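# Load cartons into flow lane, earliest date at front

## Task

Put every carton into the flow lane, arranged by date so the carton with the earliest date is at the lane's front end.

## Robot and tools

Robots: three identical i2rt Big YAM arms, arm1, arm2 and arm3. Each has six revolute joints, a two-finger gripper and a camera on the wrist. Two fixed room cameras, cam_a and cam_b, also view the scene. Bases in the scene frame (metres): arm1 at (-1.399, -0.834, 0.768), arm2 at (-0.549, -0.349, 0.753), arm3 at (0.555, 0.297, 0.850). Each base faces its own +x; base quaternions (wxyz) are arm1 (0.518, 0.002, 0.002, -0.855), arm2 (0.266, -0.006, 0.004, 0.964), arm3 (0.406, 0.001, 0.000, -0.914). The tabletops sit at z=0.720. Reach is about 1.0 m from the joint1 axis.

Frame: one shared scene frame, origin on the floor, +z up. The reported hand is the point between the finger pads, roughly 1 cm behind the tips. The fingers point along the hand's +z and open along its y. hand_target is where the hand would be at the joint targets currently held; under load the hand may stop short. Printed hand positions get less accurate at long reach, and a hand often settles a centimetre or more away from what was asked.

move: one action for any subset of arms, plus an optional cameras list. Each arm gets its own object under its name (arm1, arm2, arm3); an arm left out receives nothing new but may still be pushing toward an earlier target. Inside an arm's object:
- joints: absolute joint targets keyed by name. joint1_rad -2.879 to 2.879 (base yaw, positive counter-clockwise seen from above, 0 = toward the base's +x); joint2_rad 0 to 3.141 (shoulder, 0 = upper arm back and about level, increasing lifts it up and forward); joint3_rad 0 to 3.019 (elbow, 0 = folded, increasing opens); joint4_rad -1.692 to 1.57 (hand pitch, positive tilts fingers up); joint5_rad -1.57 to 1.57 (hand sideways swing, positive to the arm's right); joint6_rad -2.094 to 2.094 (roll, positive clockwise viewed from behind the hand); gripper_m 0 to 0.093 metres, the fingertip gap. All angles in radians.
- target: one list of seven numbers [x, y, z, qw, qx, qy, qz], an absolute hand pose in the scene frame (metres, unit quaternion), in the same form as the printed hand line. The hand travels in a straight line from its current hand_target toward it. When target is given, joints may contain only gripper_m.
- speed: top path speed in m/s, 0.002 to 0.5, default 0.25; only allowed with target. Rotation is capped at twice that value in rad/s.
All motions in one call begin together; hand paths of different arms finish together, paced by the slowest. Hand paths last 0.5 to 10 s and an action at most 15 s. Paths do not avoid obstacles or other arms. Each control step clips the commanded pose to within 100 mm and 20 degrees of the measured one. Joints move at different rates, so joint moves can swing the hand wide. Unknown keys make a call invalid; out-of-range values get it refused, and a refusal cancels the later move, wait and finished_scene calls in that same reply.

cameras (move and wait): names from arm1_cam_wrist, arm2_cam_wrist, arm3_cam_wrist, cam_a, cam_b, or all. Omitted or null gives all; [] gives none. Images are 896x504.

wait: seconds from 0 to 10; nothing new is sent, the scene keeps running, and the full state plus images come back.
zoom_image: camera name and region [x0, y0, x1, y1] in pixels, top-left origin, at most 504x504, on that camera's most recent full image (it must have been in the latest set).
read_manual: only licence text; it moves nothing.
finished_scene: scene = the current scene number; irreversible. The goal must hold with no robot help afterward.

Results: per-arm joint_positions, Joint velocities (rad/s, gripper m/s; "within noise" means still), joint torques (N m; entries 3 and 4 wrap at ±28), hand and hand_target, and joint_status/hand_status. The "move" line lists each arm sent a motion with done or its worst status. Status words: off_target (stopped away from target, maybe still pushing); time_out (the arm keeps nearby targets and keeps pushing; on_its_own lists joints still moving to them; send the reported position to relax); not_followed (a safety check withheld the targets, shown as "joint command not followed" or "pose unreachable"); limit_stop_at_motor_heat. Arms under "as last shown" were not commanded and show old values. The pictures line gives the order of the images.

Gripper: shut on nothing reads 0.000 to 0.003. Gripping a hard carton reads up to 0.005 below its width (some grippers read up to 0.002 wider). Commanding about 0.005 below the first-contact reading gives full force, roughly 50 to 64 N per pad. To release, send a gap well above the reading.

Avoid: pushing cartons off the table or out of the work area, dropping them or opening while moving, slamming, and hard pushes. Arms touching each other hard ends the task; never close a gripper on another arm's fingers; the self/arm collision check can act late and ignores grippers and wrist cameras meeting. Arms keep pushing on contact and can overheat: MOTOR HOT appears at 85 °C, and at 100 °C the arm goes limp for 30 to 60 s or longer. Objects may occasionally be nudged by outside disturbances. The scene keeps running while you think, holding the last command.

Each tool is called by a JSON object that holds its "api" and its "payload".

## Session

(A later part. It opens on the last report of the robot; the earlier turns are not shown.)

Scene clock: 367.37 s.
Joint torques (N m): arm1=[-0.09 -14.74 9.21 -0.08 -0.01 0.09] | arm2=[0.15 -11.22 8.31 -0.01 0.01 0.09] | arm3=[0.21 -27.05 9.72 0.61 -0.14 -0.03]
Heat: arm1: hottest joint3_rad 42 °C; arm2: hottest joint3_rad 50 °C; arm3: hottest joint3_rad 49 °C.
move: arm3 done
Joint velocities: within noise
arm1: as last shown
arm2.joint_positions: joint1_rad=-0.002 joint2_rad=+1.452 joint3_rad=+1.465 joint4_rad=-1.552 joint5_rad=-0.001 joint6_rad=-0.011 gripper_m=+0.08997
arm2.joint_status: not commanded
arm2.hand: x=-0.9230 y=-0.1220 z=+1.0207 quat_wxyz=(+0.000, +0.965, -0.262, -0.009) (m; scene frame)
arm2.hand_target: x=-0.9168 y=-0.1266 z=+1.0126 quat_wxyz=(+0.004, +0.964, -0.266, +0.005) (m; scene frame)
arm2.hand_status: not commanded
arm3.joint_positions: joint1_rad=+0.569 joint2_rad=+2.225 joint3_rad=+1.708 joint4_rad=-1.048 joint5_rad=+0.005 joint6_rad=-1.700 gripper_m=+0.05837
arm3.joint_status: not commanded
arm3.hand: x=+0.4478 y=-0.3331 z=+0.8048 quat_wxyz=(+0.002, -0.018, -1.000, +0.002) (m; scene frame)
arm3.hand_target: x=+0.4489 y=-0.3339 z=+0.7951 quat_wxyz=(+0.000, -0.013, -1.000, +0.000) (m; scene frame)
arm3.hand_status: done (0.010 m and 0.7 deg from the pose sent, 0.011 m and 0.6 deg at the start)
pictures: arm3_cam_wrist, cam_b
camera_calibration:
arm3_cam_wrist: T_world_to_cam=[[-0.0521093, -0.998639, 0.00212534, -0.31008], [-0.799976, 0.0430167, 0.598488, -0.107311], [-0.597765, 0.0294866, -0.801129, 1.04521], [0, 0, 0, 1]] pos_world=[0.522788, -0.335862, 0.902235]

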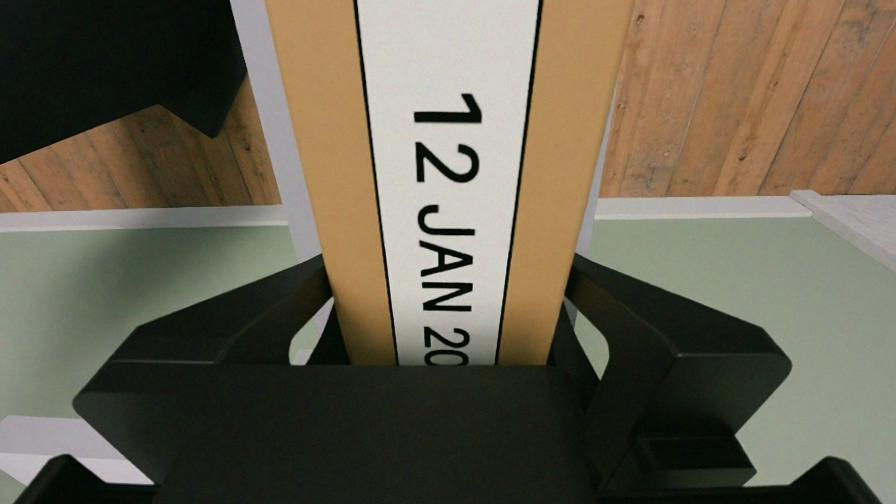

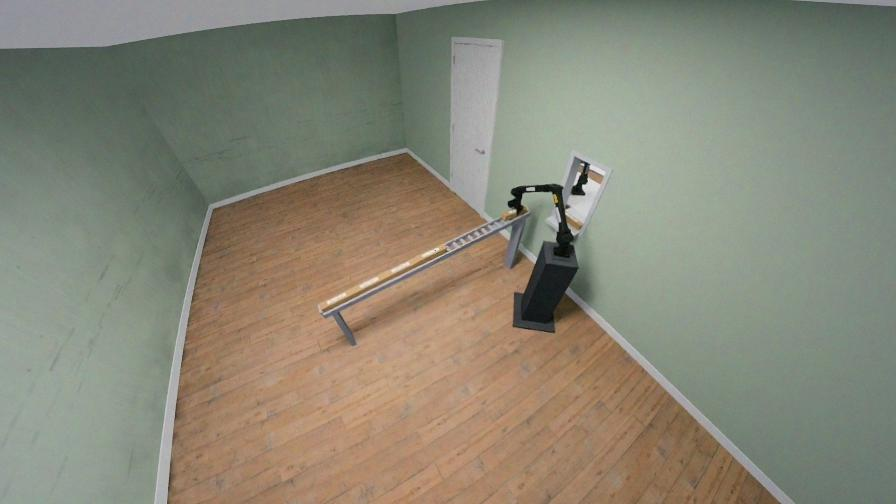

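{"api": "move", "payload": {"arm3": {"joints": {"gripper_m": 0.093}}, "cameras": ["cam_b"]}}

{"api": "move", "payload": {"arm3": {"target": [0.45, -0.332, 0.94, 0, 0.0131, 0.9999, 0], "speed": 0.15}, "cameras": ["arm3_cam_wrist"]}}

{"api": "move", "payload": {"arm3": {"joints": {"joint1_rad": -0.053, "joint2_rad": 1.478, "joint3_rad": 1.087, "joint4_rad": -1.205, "joint5_rad": 0, "joint6_rad": -0.770}}, "cameras": []}}

{"api": "move", "payload": {"arm3": {"target": [0.004, 0.009, 0.86, 0, 0.7224, 0.6915, 0], "speed": 0.2}, "cameras": ["arm3_cam_wrist", "cam_b"]}}

Scene clock: 373.33 s.
Joint torques (N m): arm1=[-0.09 -14.74 9.24 -0.09 0 0.09] | arm2=[0.15 -11.28 8.31 0.01 0.01 0.09] | arm3=[0.15 -26.93 9.8 0.62 -0.14 -0.03]
Heat: arm1: hottest joint3_rad 42 °C; arm2: hottest joint3_rad 50 °C; arm3: hottest joint3_rad 48 °C.
move: arm3 done
Joint velocities: within noise
arm1, arm2: as last shown
arm3.joint_positions: joint1_rad=+0.569 joint2_rad=+2.225 joint3_rad=+1.708 joint4_rad=-1.048 joint5_rad=+0.005 joint6_rad=-1.701 gripper_m=+0.09286
arm3.joint_status: all done
arm3.hand: x=+0.4479 y=-0.3329 z=+0.8047 quat_wxyz=(+0.002, -0.018, -1.000, +0.002) (m; scene frame)
arm3.hand_target: x=+0.4489 y=-0.3337 z=+0.7950 quat_wxyz=(+0.000, -0.013, -1.000, +0.000) (m; scene frame)
arm3.hand_status: not commanded
pictures: cam_b

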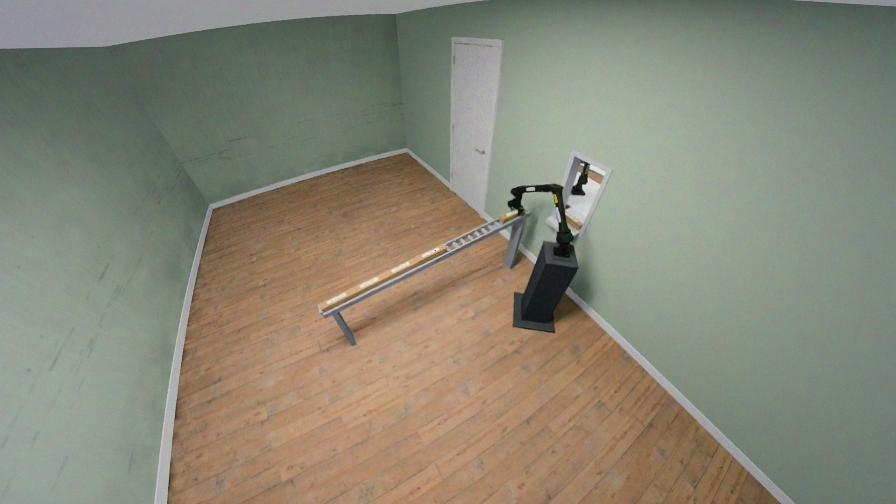

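Scene clock: 375.07 s.
Joint torques (N m): arm1=[0.03 -14.74 9.22 -0.09 -0.01 0.09] | arm2=[0.21 -11.16 8.29 0.01 0.01 0.09] | arm3=[0.32 -27.4 14.12 -0.14 -0.13 -0.03]
Heat: arm1: hottest joint3_rad 42 °C; arm2: hottest joint3_rad 50 °C; arm3: hottest joint3_rad 48 °C.
move: arm3 off_target
Joint velocities: within noise
arm1.joint_positions: joint1_rad=+0.309 joint2_rad=+1.428 joint3_rad=+1.494 joint4_rad=-1.560 joint5_rad=+0.001 joint6_rad=-0.405 gripper_m=+0.08996
arm1.joint_status: not commanded
arm1.hand: x=-1.4744 y=-1.2640 z=+1.0602 quat_wxyz=(-0.017, -0.620, -0.784, +0.031) (m; scene frame)
arm1.hand_target: x=-1.4773 y=-1.2590 z=+1.0690 quat_wxyz=(-0.020, -0.625, -0.779, +0.036) (m; scene frame)
arm1.hand_status: not commanded
arm2: as last shown
arm3.joint_positions: joint1_rad=+0.569 joint2_rad=+2.077 joint3_rad=+1.801 joint4_rad=-1.319 joint5_rad=+0.005 joint6_rad=-1.701 gripper_m=+0.09293
arm3.joint_status: not commanded
arm3.hand: x=+0.4497 y=-0.3201 z=+0.9289 quat_wxyz=(-0.001, -0.018, -1.000, -0.012) (m; scene frame)
arm3.hand_target: x=+0.4500 y=-0.3315 z=+0.9401 quat_wxyz=(+0.000, -0.013, -1.000, +0.000) (m; scene frame)
arm3.hand_status: off_target (0.016 m and 1.5 deg from the pose sent, 0.135 m and 0.6 deg at the start)
pictures: arm3_cam_wrist
camera_calibration:
arm3_cam_wrist: T_world_to_cam=[[-0.0516234, -0.998302, -0.0269684, -0.270464], [-0.803122, 0.0254496, 0.595271, -0.181754], [-0.593574, 0.0523888, -0.803072, 1.15271], [0, 0, 0, 1]] pos_world=[0.524287, -0.325769, 1.02661]

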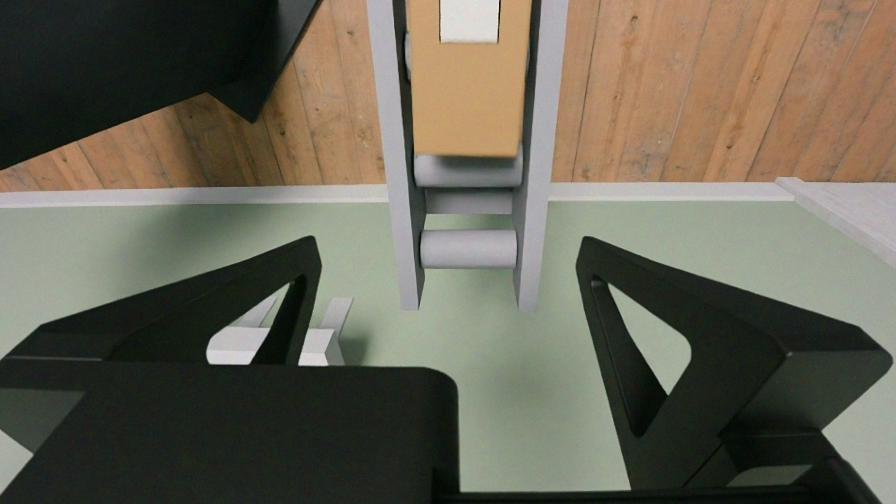

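Scene clock: 376.63 s.
Joint torques (N m): arm1=[-0.03 -14.8 9.22 -0.08 -0.01 0.09] | arm2=[0.09 -11.28 8.31 -0.01 0.01 0.1] | arm3=[0.03 -14.74 10.41 0.49 -0.09 0.15]
Heat: arm1: hottest joint3_rad 42 °C; arm2: hottest joint3_rad 50 °C; arm3: hottest joint3_rad 48 °C.
move: arm3 done
Joint velocities: within noise
arm1, arm2: as last shown
arm3.joint_positions: joint1_rad=-0.051 joint2_rad=+1.468 joint3_rad=+1.084 joint4_rad=-1.208 joint5_rad=+0.002 joint6_rad=-0.779 gripper_m=+0.09297
arm3.joint_status: all done
arm3.hand: x=+0.2715 y=+0.0154 z=+0.9748 quat_wxyz=(+0.000, -0.709, -0.705, -0.012) (m; scene frame)
arm3.hand_target: x=+0.2697 y=+0.0145 z=+0.9721 quat_wxyz=(-0.001, -0.713, -0.701, -0.013) (m; scene frame)
arm3.hand_status: not commanded
pictures: none
No camera images: "cameras" was empty.

Scene clock: 379.03 s.
Joint torques (N m): arm1=[0.03 -14.86 9.21 -0.08 -0.01 0.09] | arm2=[0.15 -11.22 8.32 -0.01 0 0.1] | arm3=[-0.38 -24.41 13.56 -0.03 -0.12 -0.04]
Heat: arm1: hottest joint3_rad 42 °C; arm2: hottest joint3_rad 50 °C; arm3: hottest joint3_rad 48 °C.
move: arm3 off_target
Joint velocities: within noise
arm1, arm2: as last shown
arm3.joint_positions: joint1_rad=-0.348 joint2_rad=+2.081 joint3_rad=+1.630 joint4_rad=-1.117 joint5_rad=+0.003 joint6_rad=-1.035 gripper_m=+0.09297
arm3.joint_status: not commanded
arm3.hand: x=+0.0150 y=+0.0120 z=+0.8644 quat_wxyz=(+0.001, -0.724, -0.690, +0.000) (m; scene frame)
arm3.hand_target: x=+0.0044 y=+0.0092 z=+0.8601 quat_wxyz=(+0.000, -0.722, -0.691, +0.000) (m; scene frame)
arm3.hand_status: off_target (0.012 m and 0.3 deg from the pose sent, 0.291 m and 2.5 deg at the start)
pictures: arm3_cam_wrist, cam_b
camera_calibration:
arm3_cam_wrist: T_world_to_cam=[[-0.99797, 0.063681, -0.000817649, 0.0157175], [0.0506026, 0.800678, 0.596954, -0.524515], [0.0386692, 0.5957, -0.802275, 0.808708], [0, 0, 0, 1]] pos_world=[0.0109552, -0.0627813, 0.96193]

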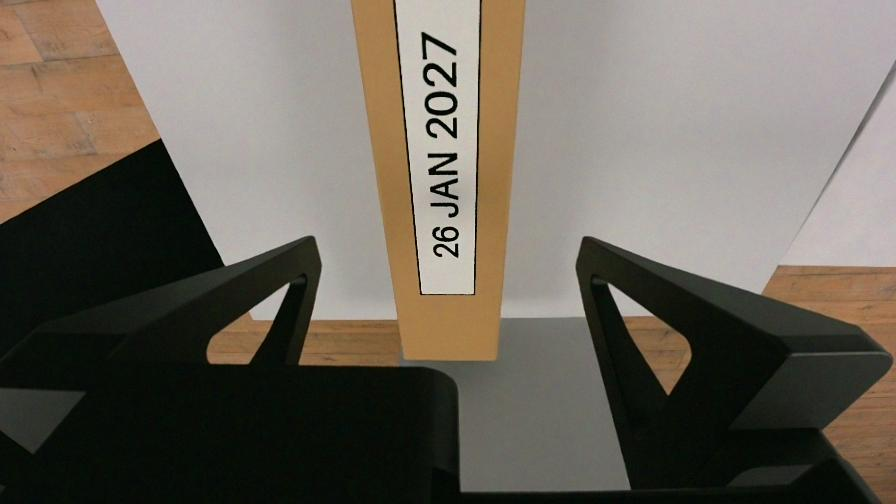

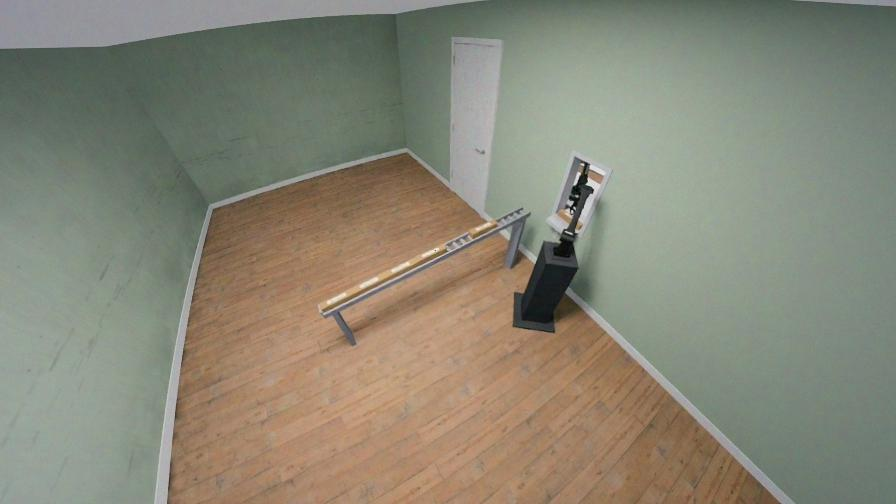

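{"api": "move", "payload": {"arm3": {"target": [0.015, 0.010, 0.774, 0, 0.7224, 0.6915, 0], "speed": 0.12}, "cameras": ["arm3_cam_wrist"]}}

Scene clock: 386.77 s.
Joint torques (N m): arm1=[-0.03 -14.86 9.22 -0.08 -0.01 0.09] | arm2=[0.15 -11.22 8.32 0.01 0.01 0.1] | arm3=[0.21 -25 9.35 0.77 -0.11 0.04]
Heat: arm1: hottest joint3_rad 42 °C; arm2: hottest joint3_rad 49 °C; arm3: hottest joint3_rad 48 °C.
move: arm3 off_target
Joint velocities: within noise
arm1, arm2: as last shown
arm3.joint_positions: joint1_rad=-0.348 joint2_rad=+2.180 joint3_rad=+1.576 joint4_rad=-0.953 joint5_rad=+0.003 joint6_rad=-1.035 gripper_m=+0.09297
arm3.joint_status: not commanded
arm3.hand: x=+0.0137 y=+0.0113 z=+0.7884 quat_wxyz=(+0.003, -0.724, -0.690, +0.006) (m; scene frame)
arm3.hand_target: x=+0.0154 y=+0.0102 z=+0.7743 quat_wxyz=(+0.000, -0.722, -0.692, +0.000) (m; scene frame)
arm3.hand_status: off_target (0.014 m and 0.7 deg from the pose sent, 0.090 m and 0.3 deg at the start)
pictures: arm3_cam_wrist
camera_calibration:
arm3_cam_wrist: T_world_to_cam=[[-0.997953, 0.0633268, 0.00891331, 0.00682225], [0.0562999, 0.803876, 0.592127, -0.474855], [0.0303323, 0.591417, -0.805795, 0.751201], [0, 0, 0, 1]] pos_world=[0.0107569, -0.0629803, 0.886428]

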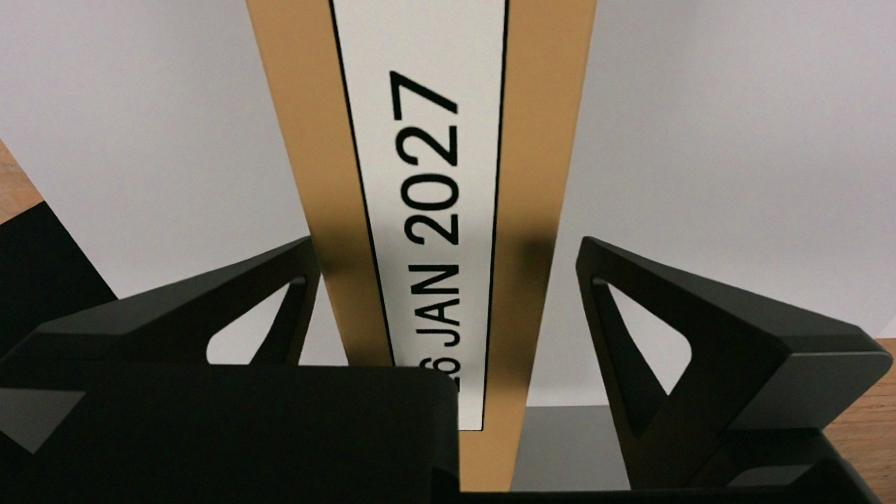

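{"api": "move", "payload": {"arm3": {"joints": {"gripper_m": 0.052}}, "cameras": ["arm3_cam_wrist"]}}

{"api": "move", "payload": {"arm3": {"target": [0.012, 0.005, 0.945, 0, 0.7224, 0.6915, 0], "speed": 0.15}, "cameras": []}}

{"api": "move", "payload": {"arm3": {"target": [0.24, -0.015, 1.0, 0, 0.70711, 0.70711, 0], "speed": 0.25}, "cameras": ["arm3_cam_wrist"]}}

{"api": "move", "payload": {"arm3": {"target": [0.449, -0.343, 0.885, -0.0028, 0.0131, 0.9997, -0.019], "speed": 0.25}, "cameras": ["arm3_cam_wrist", "cam_b"]}}

Scene clock: 391.13 s.
Joint torques (N m): arm1=[-0.03 -14.8 9.2 -0.09 -0.01 0.09] | arm2=[0.15 -11.28 8.29 -0.01 0.01 0.1] | arm3=[0.21 -25.11 9.37 0.76 -0.04 0.05]
Heat: arm1: hottest joint3_rad 42 °C; arm2: hottest joint3_rad 49 °C; arm3: hottest joint3_rad 47 °C.
move: arm3 off_target
Joint velocities: within noise
arm1, arm2: as last shown
arm3.joint_positions: joint1_rad=-0.348 joint2_rad=+2.180 joint3_rad=+1.576 joint4_rad=-0.953 joint5_rad=+0.001 joint6_rad=-1.036 gripper_m=+0.05850
arm3.joint_status: gripper_m off_target (ended at +0.05853, target +0.05200)
arm3.hand: x=+0.0139 y=+0.0109 z=+0.7884 quat_wxyz=(+0.002, -0.723, -0.690, +0.006) (m; scene frame)
arm3.hand_target: x=+0.0154 y=+0.0102 z=+0.7743 quat_wxyz=(+0.000, -0.722, -0.692, +0.000) (m; scene frame)
arm3.hand_status: not commanded
pictures: arm3_cam_wrist
camera_calibration:
arm3_cam_wrist: T_world_to_cam=[[-0.998014, 0.0625225, 0.00770324, 0.00805476], [0.0549972, 0.805133, 0.590539, -0.473261], [0.0307198, 0.58979, -0.806972, 0.752327], [0, 0, 0, 1]] pos_world=[0.0109554, -0.0631803, 0.886524]

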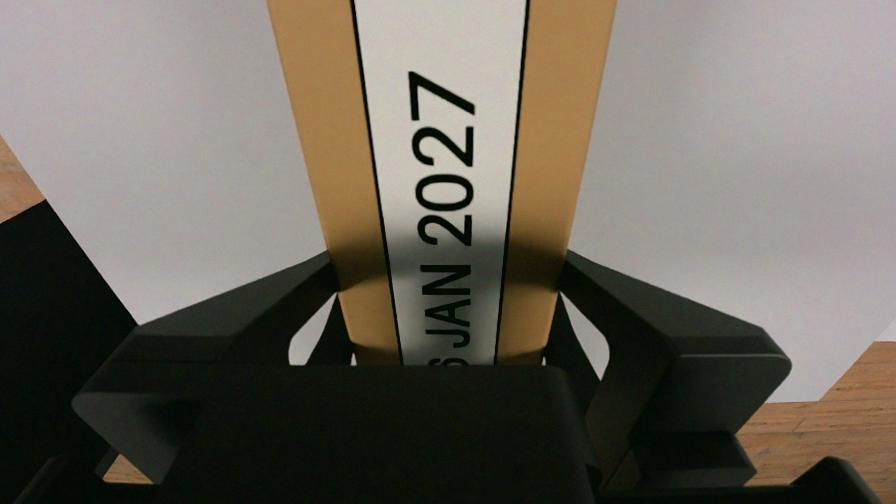

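Scene clock: 393.10 s.
Joint torques (N m): arm1=[-0.03 -14.8 9.21 -0.08 -0.01 0.09] | arm2=[0.15 -11.22 8.29 -0.02 0.01 0.09] | arm3=[0.73 -28.51 15.51 -0.21 -0.02 0.09]
Heat: arm1: hottest joint3_rad 42 °C; arm2: hottest joint3_rad 49 °C; arm3: hottest joint3_rad 47 °C.
move: arm3 off_target
Joint velocities: within noise
arm1, arm2: as last shown
arm3.joint_positions: joint1_rad=-0.348 joint2_rad=+2.034 joint3_rad=+1.687 joint4_rad=-1.289 joint5_rad=+0.000 joint6_rad=-1.035 gripper_m=+0.05850
arm3.joint_status: not commanded
arm3.hand: x=+0.0289 y=+0.0188 z=+0.9126 quat_wxyz=(-0.010, -0.723, -0.690, -0.032) (m; scene frame)
arm3.hand_target: x=+0.0136 y=+0.0058 z=+0.9453 quat_wxyz=(+0.000, -0.722, -0.692, +0.000) (m; scene frame)
arm3.hand_status: off_target (0.039 m and 3.9 deg from the pose sent, 0.157 m and 0.7 deg at the start)
pictures: none
No camera images: "cameras" was empty.

Scene clock: 395.03 s.
Joint torques (N m): arm1=[-0.03 -14.74 9.21 -0.08 -0.01 0.09] | arm2=[0.21 -11.28 8.31 -0.01 0.01 0.09] | arm3=[0.21 -20.01 11.29 -0.01 0.04 0.15]
Heat: arm1: hottest joint3_rad 42 °C; arm2: hottest joint3_rad 49 °C; arm3: hottest joint3_rad 47 °C.
move: arm3 off_target
Joint velocities: within noise
arm1: as last shown
arm2.joint_positions: joint1_rad=-0.002 joint2_rad=+1.452 joint3_rad=+1.465 joint4_rad=-1.552 joint5_rad=-0.001 joint6_rad=-0.011 gripper_m=+0.08997
arm2.joint_status: not commanded
arm2.hand: x=-0.9230 y=-0.1220 z=+1.0207 quat_wxyz=(+0.000, +0.965, -0.262, -0.009) (m; scene frame)
arm2.hand_target: x=-0.9168 y=-0.1266 z=+1.0126 quat_wxyz=(+0.004, +0.964, -0.266, +0.005) (m; scene frame)
arm2.hand_status: not commanded
arm3.joint_positions: joint1_rad=-0.057 joint2_rad=+1.564 joint3_rad=+1.225 joint4_rad=-1.255 joint5_rad=+0.000 joint6_rad=-0.795 gripper_m=+0.05850
arm3.joint_status: not commanded
arm3.hand: x=+0.2399 y=-0.0128 z=+0.9860 quat_wxyz=(-0.001, -0.706, -0.709, -0.013) (m; scene frame)
arm3.hand_target: x=+0.2401 y=-0.0149 z=+0.9999 quat_wxyz=(+0.000, -0.707, -0.707, +0.000) (m; scene frame)
arm3.hand_status: off_target (0.014 m and 1.5 deg from the pose sent, 0.231 m and 4.7 deg at the start)
pictures: arm3_cam_wrist
camera_calibration:
arm3_cam_wrist: T_world_to_cam=[[-0.999706, 0.0115625, -0.0213321, 0.261923], [-0.00381601, 0.793298, 0.608821, -0.587409], [0.0239622, 0.608723, -0.793021, 0.906944], [0, 0, 0, 1]] pos_world=[0.237872, -0.0891153, 1.08244]

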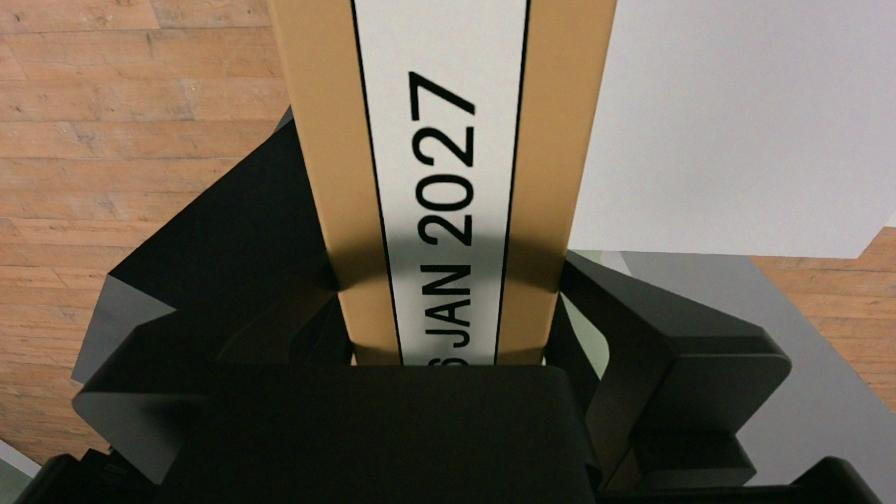

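Scene clock: 399.10 s.
Joint torques (N m): arm1=[0.03 -14.8 9.22 -0.08 -0.01 0.09] | arm2=[0.15 -11.22 8.29 0.01 0 0.09] | arm3=[0.67 -27.34 15.41 -0.13 -0.16 -0.05]
Heat: arm1: hottest joint3_rad 42 °C; arm2: hottest joint3_rad 49 °C; arm3: hottest joint3_rad 48 °C.
move: arm3 off_target
Joint velocities: within noise
arm1, arm2: as last shown
arm2.hand_target: x=-0.9168 y=-0.1266 z=+1.0126 quat_wxyz=(+0.004, +0.964, -0.267, +0.005) (m; scene frame)
arm3.joint_positions: joint1_rad=+0.569 joint2_rad=+2.126 joint3_rad=+1.711 joint4_rad=-1.162 joint5_rad=+0.005 joint6_rad=-1.697 gripper_m=+0.05845
arm3.joint_status: not commanded
arm3.hand: x=+0.4498 y=-0.3209 z=+0.8666 quat_wxyz=(+0.001, -0.019, -1.000, -0.003) (m; scene frame)
arm3.hand_target: x=+0.4492 y=-0.3417 z=+0.8855 quat_wxyz=(+0.003, -0.013, -1.000, +0.020) (m; scene frame)
arm3.hand_status: off_target (0.029 m and 2.7 deg from the pose sent, 0.404 m and 88.3 deg at the start)
pictures: arm3_cam_wrist, cam_b
camera_calibration:
arm3_cam_wrist: T_world_to_cam=[[-0.0547645, -0.998457, -0.00923903, -0.286912], [-0.800773, 0.0383907, 0.597736, -0.143519], [-0.596459, 0.0401331, -0.80164, 1.09886], [0, 0, 0, 1]] pos_world=[0.524786, -0.32506, 0.964026]

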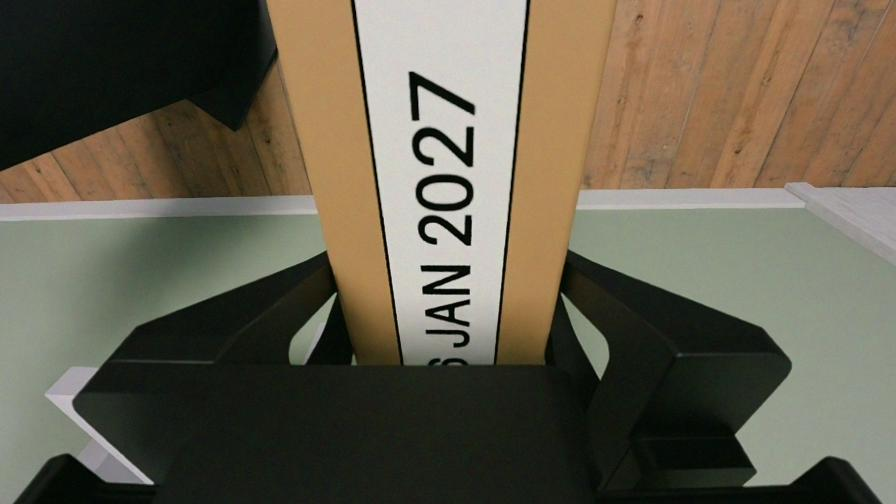

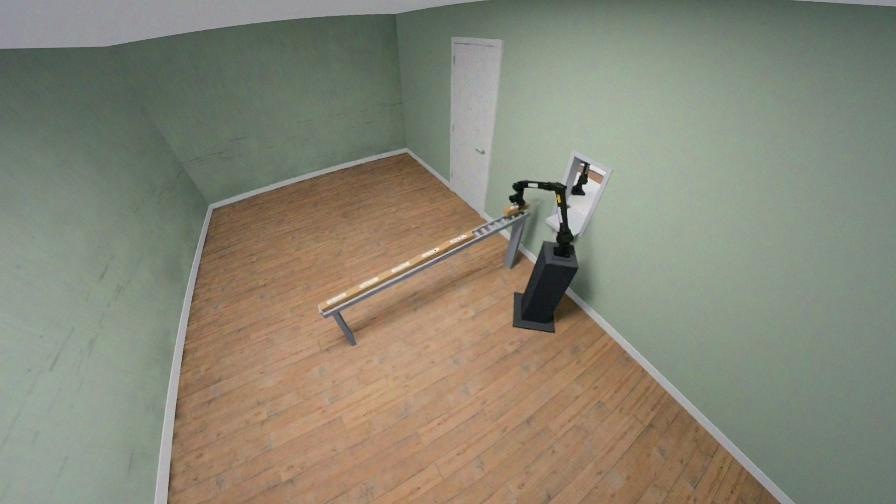

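{"api": "move", "payload": {"arm3": {"target": [0.449, -0.342, 0.838, -0.0028, 0.0131, 0.9997, -0.019], "speed": 0.15}, "cameras": []}}

{"api": "move", "payload": {"arm3": {"target": [0.449, -0.3395, 0.808, -0.0014, 0.0131, 0.9998, -0.0095], "speed": 0.1}, "cameras": []}}

{"api": "move", "payload": {"arm3": {"target": [0.449, -0.334, 0.795, 0, 0.0131, 0.9999, 0], "speed": 0.08}, "cameras": ["arm3_cam_wrist"]}}

Scene clock: 403.93 s.
Joint torques (N m): arm1=[-0.03 -14.8 9.21 -0.09 0 0.09] | arm2=[0.15 -11.22 8.31 -0.01 0.01 0.1] | arm3=[0.44 -28.81 11.26 0.61 -0.16 -0.03]
Heat: arm1: hottest joint3_rad 42 °C; arm2: hottest joint3_rad 49 °C; arm3: hottest joint3_rad 47 °C.
move: arm3 off_target
Joint velocities: within noise
arm1.joint_positions: joint1_rad=+0.309 joint2_rad=+1.428 joint3_rad=+1.494 joint4_rad=-1.560 joint5_rad=+0.001 joint6_rad=-0.405 gripper_m=+0.08996
arm1.joint_status: not commanded
arm1.hand: x=-1.4744 y=-1.2640 z=+1.0602 quat_wxyz=(-0.017, -0.620, -0.784, +0.031) (m; scene frame)
arm1.hand_target: x=-1.4773 y=-1.2590 z=+1.0690 quat_wxyz=(-0.020, -0.625, -0.779, +0.036) (m; scene frame)
arm1.hand_status: not commanded
arm2: as last shown
arm3.joint_positions: joint1_rad=+0.569 joint2_rad=+2.188 joint3_rad=+1.711 joint4_rad=-1.087 joint5_rad=+0.005 joint6_rad=-1.698 gripper_m=+0.05845
arm3.joint_status: not commanded
arm3.hand: x=+0.4482 y=-0.3309 z=+0.8283 quat_wxyz=(+0.002, -0.019, -1.000, +0.003) (m; scene frame)
arm3.hand_target: x=+0.4490 y=-0.3418 z=+0.8383 quat_wxyz=(+0.003, -0.013, -1.000, +0.019) (m; scene frame)
arm3.hand_status: off_target (0.015 m and 2.0 deg from the pose sent, 0.035 m and 2.7 deg at the start)
pictures: none
No camera images: "cameras" was empty.

Scene clock: 405.10 s.
Joint torques (N m): arm1=[-0.03 -14.8 9.22 -0.08 -0.01 0.09] | arm2=[0.15 -11.22 8.29 -0.01 0 0.09] | arm3=[0.32 -28.16 10.4 0.62 -0.26 -0.03]
Heat: arm1: hottest joint3_rad 42 °C; arm2: hottest joint3_rad 49 °C; arm3: hottest joint3_rad 47 °C.
move: arm3 done
Joint velocities: within noise
arm1, arm2: as last shown
arm3.joint_positions: joint1_rad=+0.569 joint2_rad=+2.222 joint3_rad=+1.711 joint4_rad=-1.053 joint5_rad=+0.008 joint6_rad=-1.699 gripper_m=+0.05845
arm3.joint_status: not commanded
arm3.hand: x=+0.4474 y=-0.3337 z=+0.8077 quat_wxyz=(+0.003, -0.019, -1.000, +0.003) (m; scene frame)
arm3.hand_target: x=+0.4490 y=-0.3395 z=+0.8081 quat_wxyz=(+0.001, -0.013, -1.000, +0.010) (m; scene frame)
arm3.hand_status: done (0.006 m and 1.0 deg from the pose sent, 0.022 m and 1.0 deg at the start)
pictures: none
No camera images: "cameras" was empty.

Scene clock: 406.07 s.
Joint torques (N m): arm1=[-0.03 -14.74 9.2 -0.08 -0.01 0.08] | arm2=[0.15 -11.22 8.29 -0.01 0.01 0.09] | arm3=[0.09 -26.87 9.58 0.73 -0.26 -0.05]
Heat: arm1: hottest joint3_rad 42 °C; arm2: hottest joint3_rad 49 °C; arm3: hottest joint3_rad 47 °C.
move: arm3 off_target
Joint velocities: within noise
arm1, arm2: as last shown
arm3.joint_positions: joint1_rad=+0.569 joint2_rad=+2.222 joint3_rad=+1.709 joint4_rad=-1.051 joint5_rad=+0.008 joint6_rad=-1.699 gripper_m=+0.05845
arm3.joint_status: not commanded
arm3.hand: x=+0.4474 y=-0.3336 z=+0.8072 quat_wxyz=(+0.003, -0.019, -1.000, +0.003) (m; scene frame)
arm3.hand_target: x=+0.4490 y=-0.3338 z=+0.7952 quat_wxyz=(+0.000, -0.013, -1.000, +0.000) (m; scene frame)
arm3.hand_status: off_target (0.012 m and 0.8 deg from the pose sent, 0.013 m and 0.8 deg at the start)
pictures: arm3_cam_wrist
camera_calibration:
arm3_cam_wrist: T_world_to_cam=[[-0.052881, -0.998592, 0.00409209, -0.311942], [-0.798124, 0.0447272, 0.600831, -0.111122], [-0.600169, 0.0285066, -0.799365, 1.04633], [0, 0, 0, 1]] pos_world=[0.522788, -0.33636, 0.904441]

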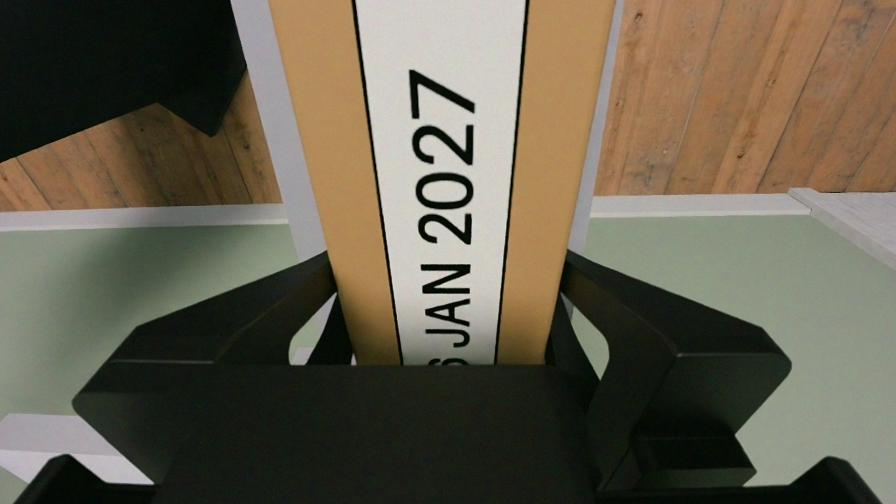

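{"api": "move", "payload": {"arm3": {"joints": {"gripper_m": 0.093}}, "cameras": ["arm3_cam_wrist", "cam_b"]}}

{"api": "move", "payload": {"arm3": {"target": [0.45, -0.332, 0.94, 0, 0.0131, 0.9999, 0], "speed": 0.15}, "cameras": ["arm3_cam_wrist", "cam_b"]}}

Scene clock: 410.97 s.
Joint torques (N m): arm1=[-0.03 -14.8 9.21 -0.08 -0.01 0.1] | arm2=[0.15 -11.22 8.31 -0.01 0.01 0.09] | arm3=[0.21 -26.75 9.59 0.62 -0.14 -0.04]
Heat: arm1: hottest joint3_rad 42 °C; arm2: hottest joint3_rad 49 °C; arm3: hottest joint3_rad 47 °C.
move: arm3 done
Joint velocities: within noise
arm1, arm2: as last shown
arm3.joint_positions: joint1_rad=+0.569 joint2_rad=+2.222 joint3_rad=+1.709 joint4_rad=-1.049 joint5_rad=+0.005 joint6_rad=-1.700 gripper_m=+0.09287
arm3.joint_status: all done
arm3.hand: x=+0.4479 y=-0.3340 z=+0.8071 quat_wxyz=(+0.002, -0.018, -1.000, +0.004) (m; scene frame)
arm3.hand_target: x=+0.4490 y=-0.3337 z=+0.7951 quat_wxyz=(+0.000, -0.013, -1.000, +0.000) (m; scene frame)
arm3.hand_status: not commanded
pictures: arm3_cam_wrist, cam_b
camera_calibration:
arm3_cam_wrist: T_world_to_cam=[[-0.0517781, -0.998641, 0.00597671, -0.31433], [-0.799838, 0.0450525, 0.598523, -0.107863], [-0.597979, 0.02621, -0.801083, 1.04608], [0, 0, 0, 1]] pos_world=[0.522988, -0.336461, 0.904438]

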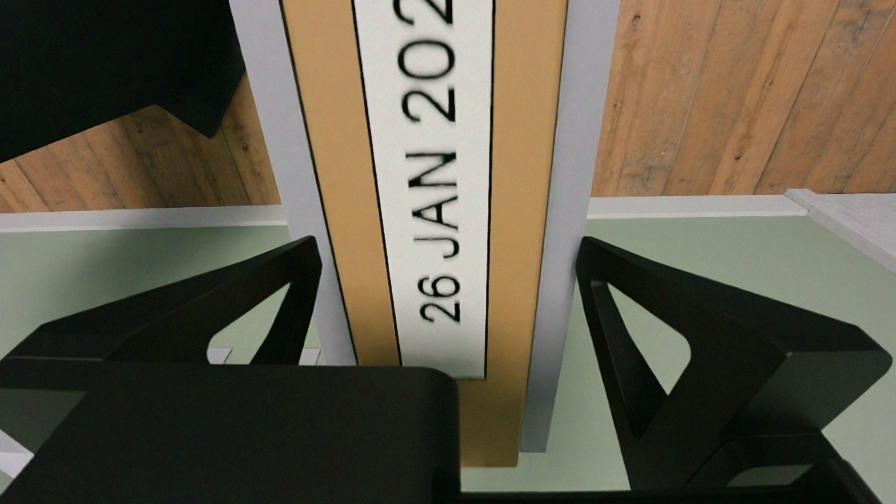

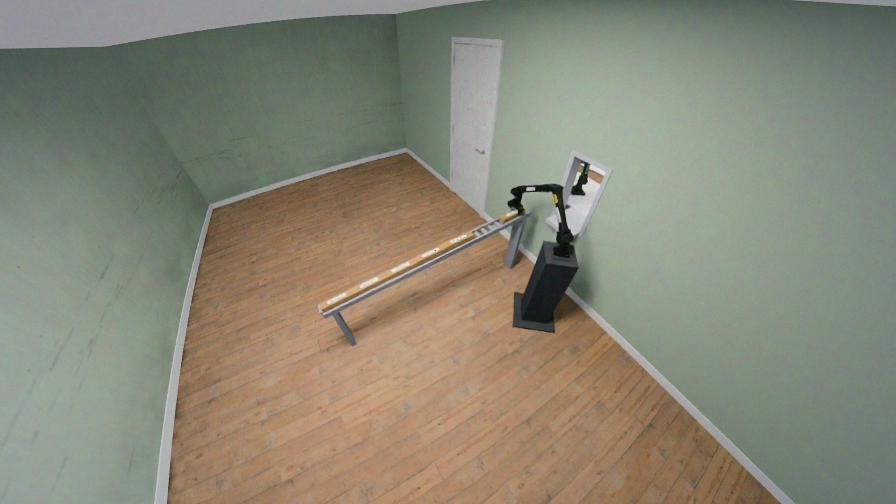

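Scene clock: 412.70 s.
Joint torques (N m): arm1=[-0.09 -14.74 9.24 -0.09 0 0.09] | arm2=[0.15 -11.22 8.31 -0.01 0.01 0.09] | arm3=[0.5 -27.16 14.06 -0.13 -0.14 -0.02]
Heat: arm1: hottest joint3_rad 42 °C; arm2: hottest joint3_rad 49 °C; arm3: hottest joint3_rad 47 °C.
move: arm3 off_target
Joint velocities: within noise
arm1, arm2: as last shown
arm3.joint_positions: joint1_rad=+0.569 joint2_rad=+2.077 joint3_rad=+1.801 joint4_rad=-1.319 joint5_rad=+0.005 joint6_rad=-1.700 gripper_m=+0.09294
arm3.joint_status: not commanded
arm3.hand: x=+0.4500 y=-0.3202 z=+0.9289 quat_wxyz=(-0.001, -0.018, -1.000, -0.012) (m; scene frame)
arm3.hand_target: x=+0.4501 y=-0.3315 z=+0.9400 quat_wxyz=(+0.000, -0.013, -1.000, +0.000) (m; scene frame)
arm3.hand_status: off_target (0.016 m and 1.5 deg from the pose sent, 0.133 m and 0.8 deg at the start)
pictures: arm3_cam_wrist, cam_b
camera_calibration:
arm3_cam_wrist: T_world_to_cam=[[-0.0516213, -0.998303, -0.0269642, -0.270459], [-0.803074, 0.0254462, 0.595336, -0.181687], [-0.593639, 0.0523863, -0.803024, 1.15282], [0, 0, 0, 1]] pos_world=[0.524487, -0.325769, 1.02661]

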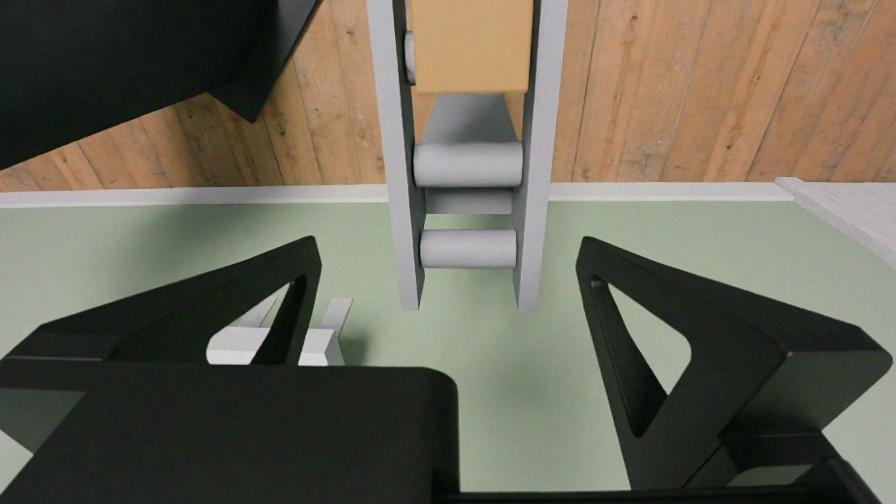

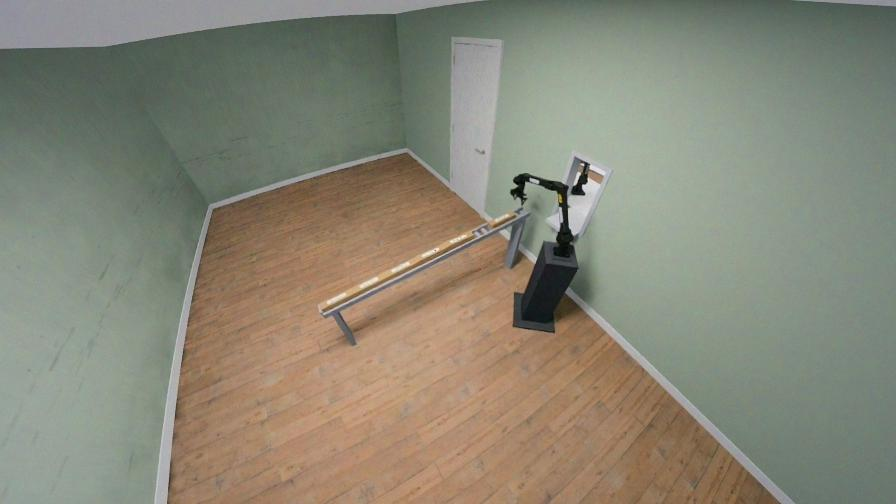

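{"api": "wait", "payload": {"seconds": 3.5, "cameras": ["cam_b"]}}

{"api": "zoom_image", "payload": {"camera": "cam_b", "region": [310, 195, 540, 325]}}

Scene clock: 417.60 s.
Joint torques (N m): arm1=[-0.09 -14.8 9.2 -0.08 -0.01 0.09] | arm2=[0.15 -11.16 8.29 -0.01 0.01 0.09] | arm3=[0.21 -27.28 14.06 -0.13 -0.15 -0.03]
Heat: arm1: hottest joint3_rad 42 °C; arm2: hottest joint3_rad 49 °C; arm3: hottest joint3_rad 47 °C.
Joint velocities: within noise
arm1.joint_positions: joint1_rad=+0.309 joint2_rad=+1.428 joint3_rad=+1.494 joint4_rad=-1.560 joint5_rad=+0.001 joint6_rad=-0.405 gripper_m=+0.08996
arm1.joint_status: not commanded
arm1.hand: x=-1.4744 y=-1.2640 z=+1.0602 quat_wxyz=(-0.017, -0.620, -0.784, +0.031) (m; scene frame)
arm1.hand_target: x=-1.4773 y=-1.2590 z=+1.0690 quat_wxyz=(-0.020, -0.625, -0.779, +0.036) (m; scene frame)
arm1.hand_status: not commanded
arm2.joint_positions: joint1_rad=-0.002 joint2_rad=+1.452 joint3_rad=+1.465 joint4_rad=-1.552 joint5_rad=-0.001 joint6_rad=-0.011 gripper_m=+0.08997
arm2.joint_status: not commanded
arm2.hand: x=-0.9230 y=-0.1220 z=+1.0207 quat_wxyz=(+0.000, +0.965, -0.262, -0.009) (m; scene frame)
arm2.hand_target: x=-0.9168 y=-0.1266 z=+1.0126 quat_wxyz=(+0.004, +0.964, -0.267, +0.005) (m; scene frame)
arm2.hand_status: not commanded
arm3.joint_positions: joint1_rad=+0.569 joint2_rad=+2.077 joint3_rad=+1.801 joint4_rad=-1.319 joint5_rad=+0.005 joint6_rad=-1.700 gripper_m=+0.09294
arm3.joint_status: not commanded
arm3.hand: x=+0.4500 y=-0.3202 z=+0.9289 quat_wxyz=(-0.001, -0.018, -1.000, -0.012) (m; scene frame)
arm3.hand_target: x=+0.4501 y=-0.3315 z=+0.9400 quat_wxyz=(+0.000, -0.013, -1.000, +0.000) (m; scene frame)
arm3.hand_status: off_target (0.016 m and 1.5 deg from the pose sent, 0.133 m and 0.8 deg at the start)
wait: 3.50 s; at rest from the start
pictures: cam_b

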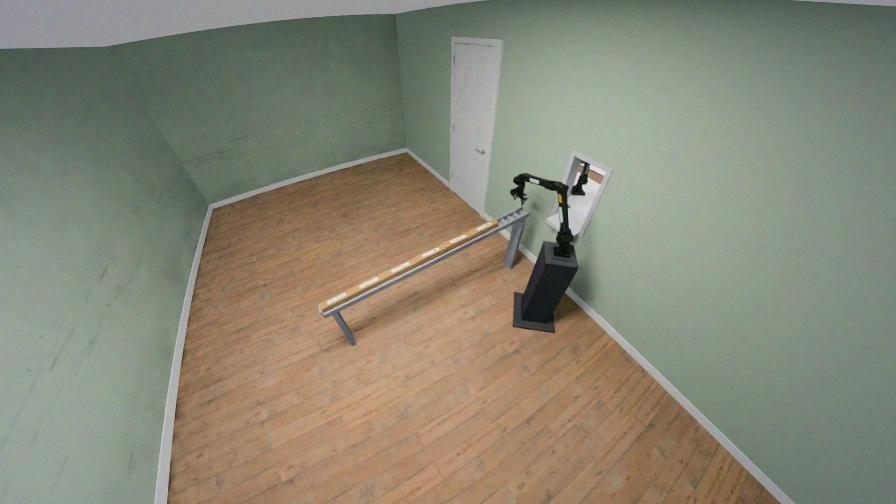

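Scaled by 2.191 from the camera's 896x504 image, which has a finer 1280x720 frame.

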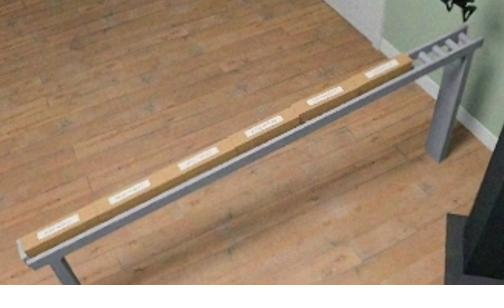

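{"api": "finished_scene", "payload": {"scene": 2}}

The scene is finished: the task was done.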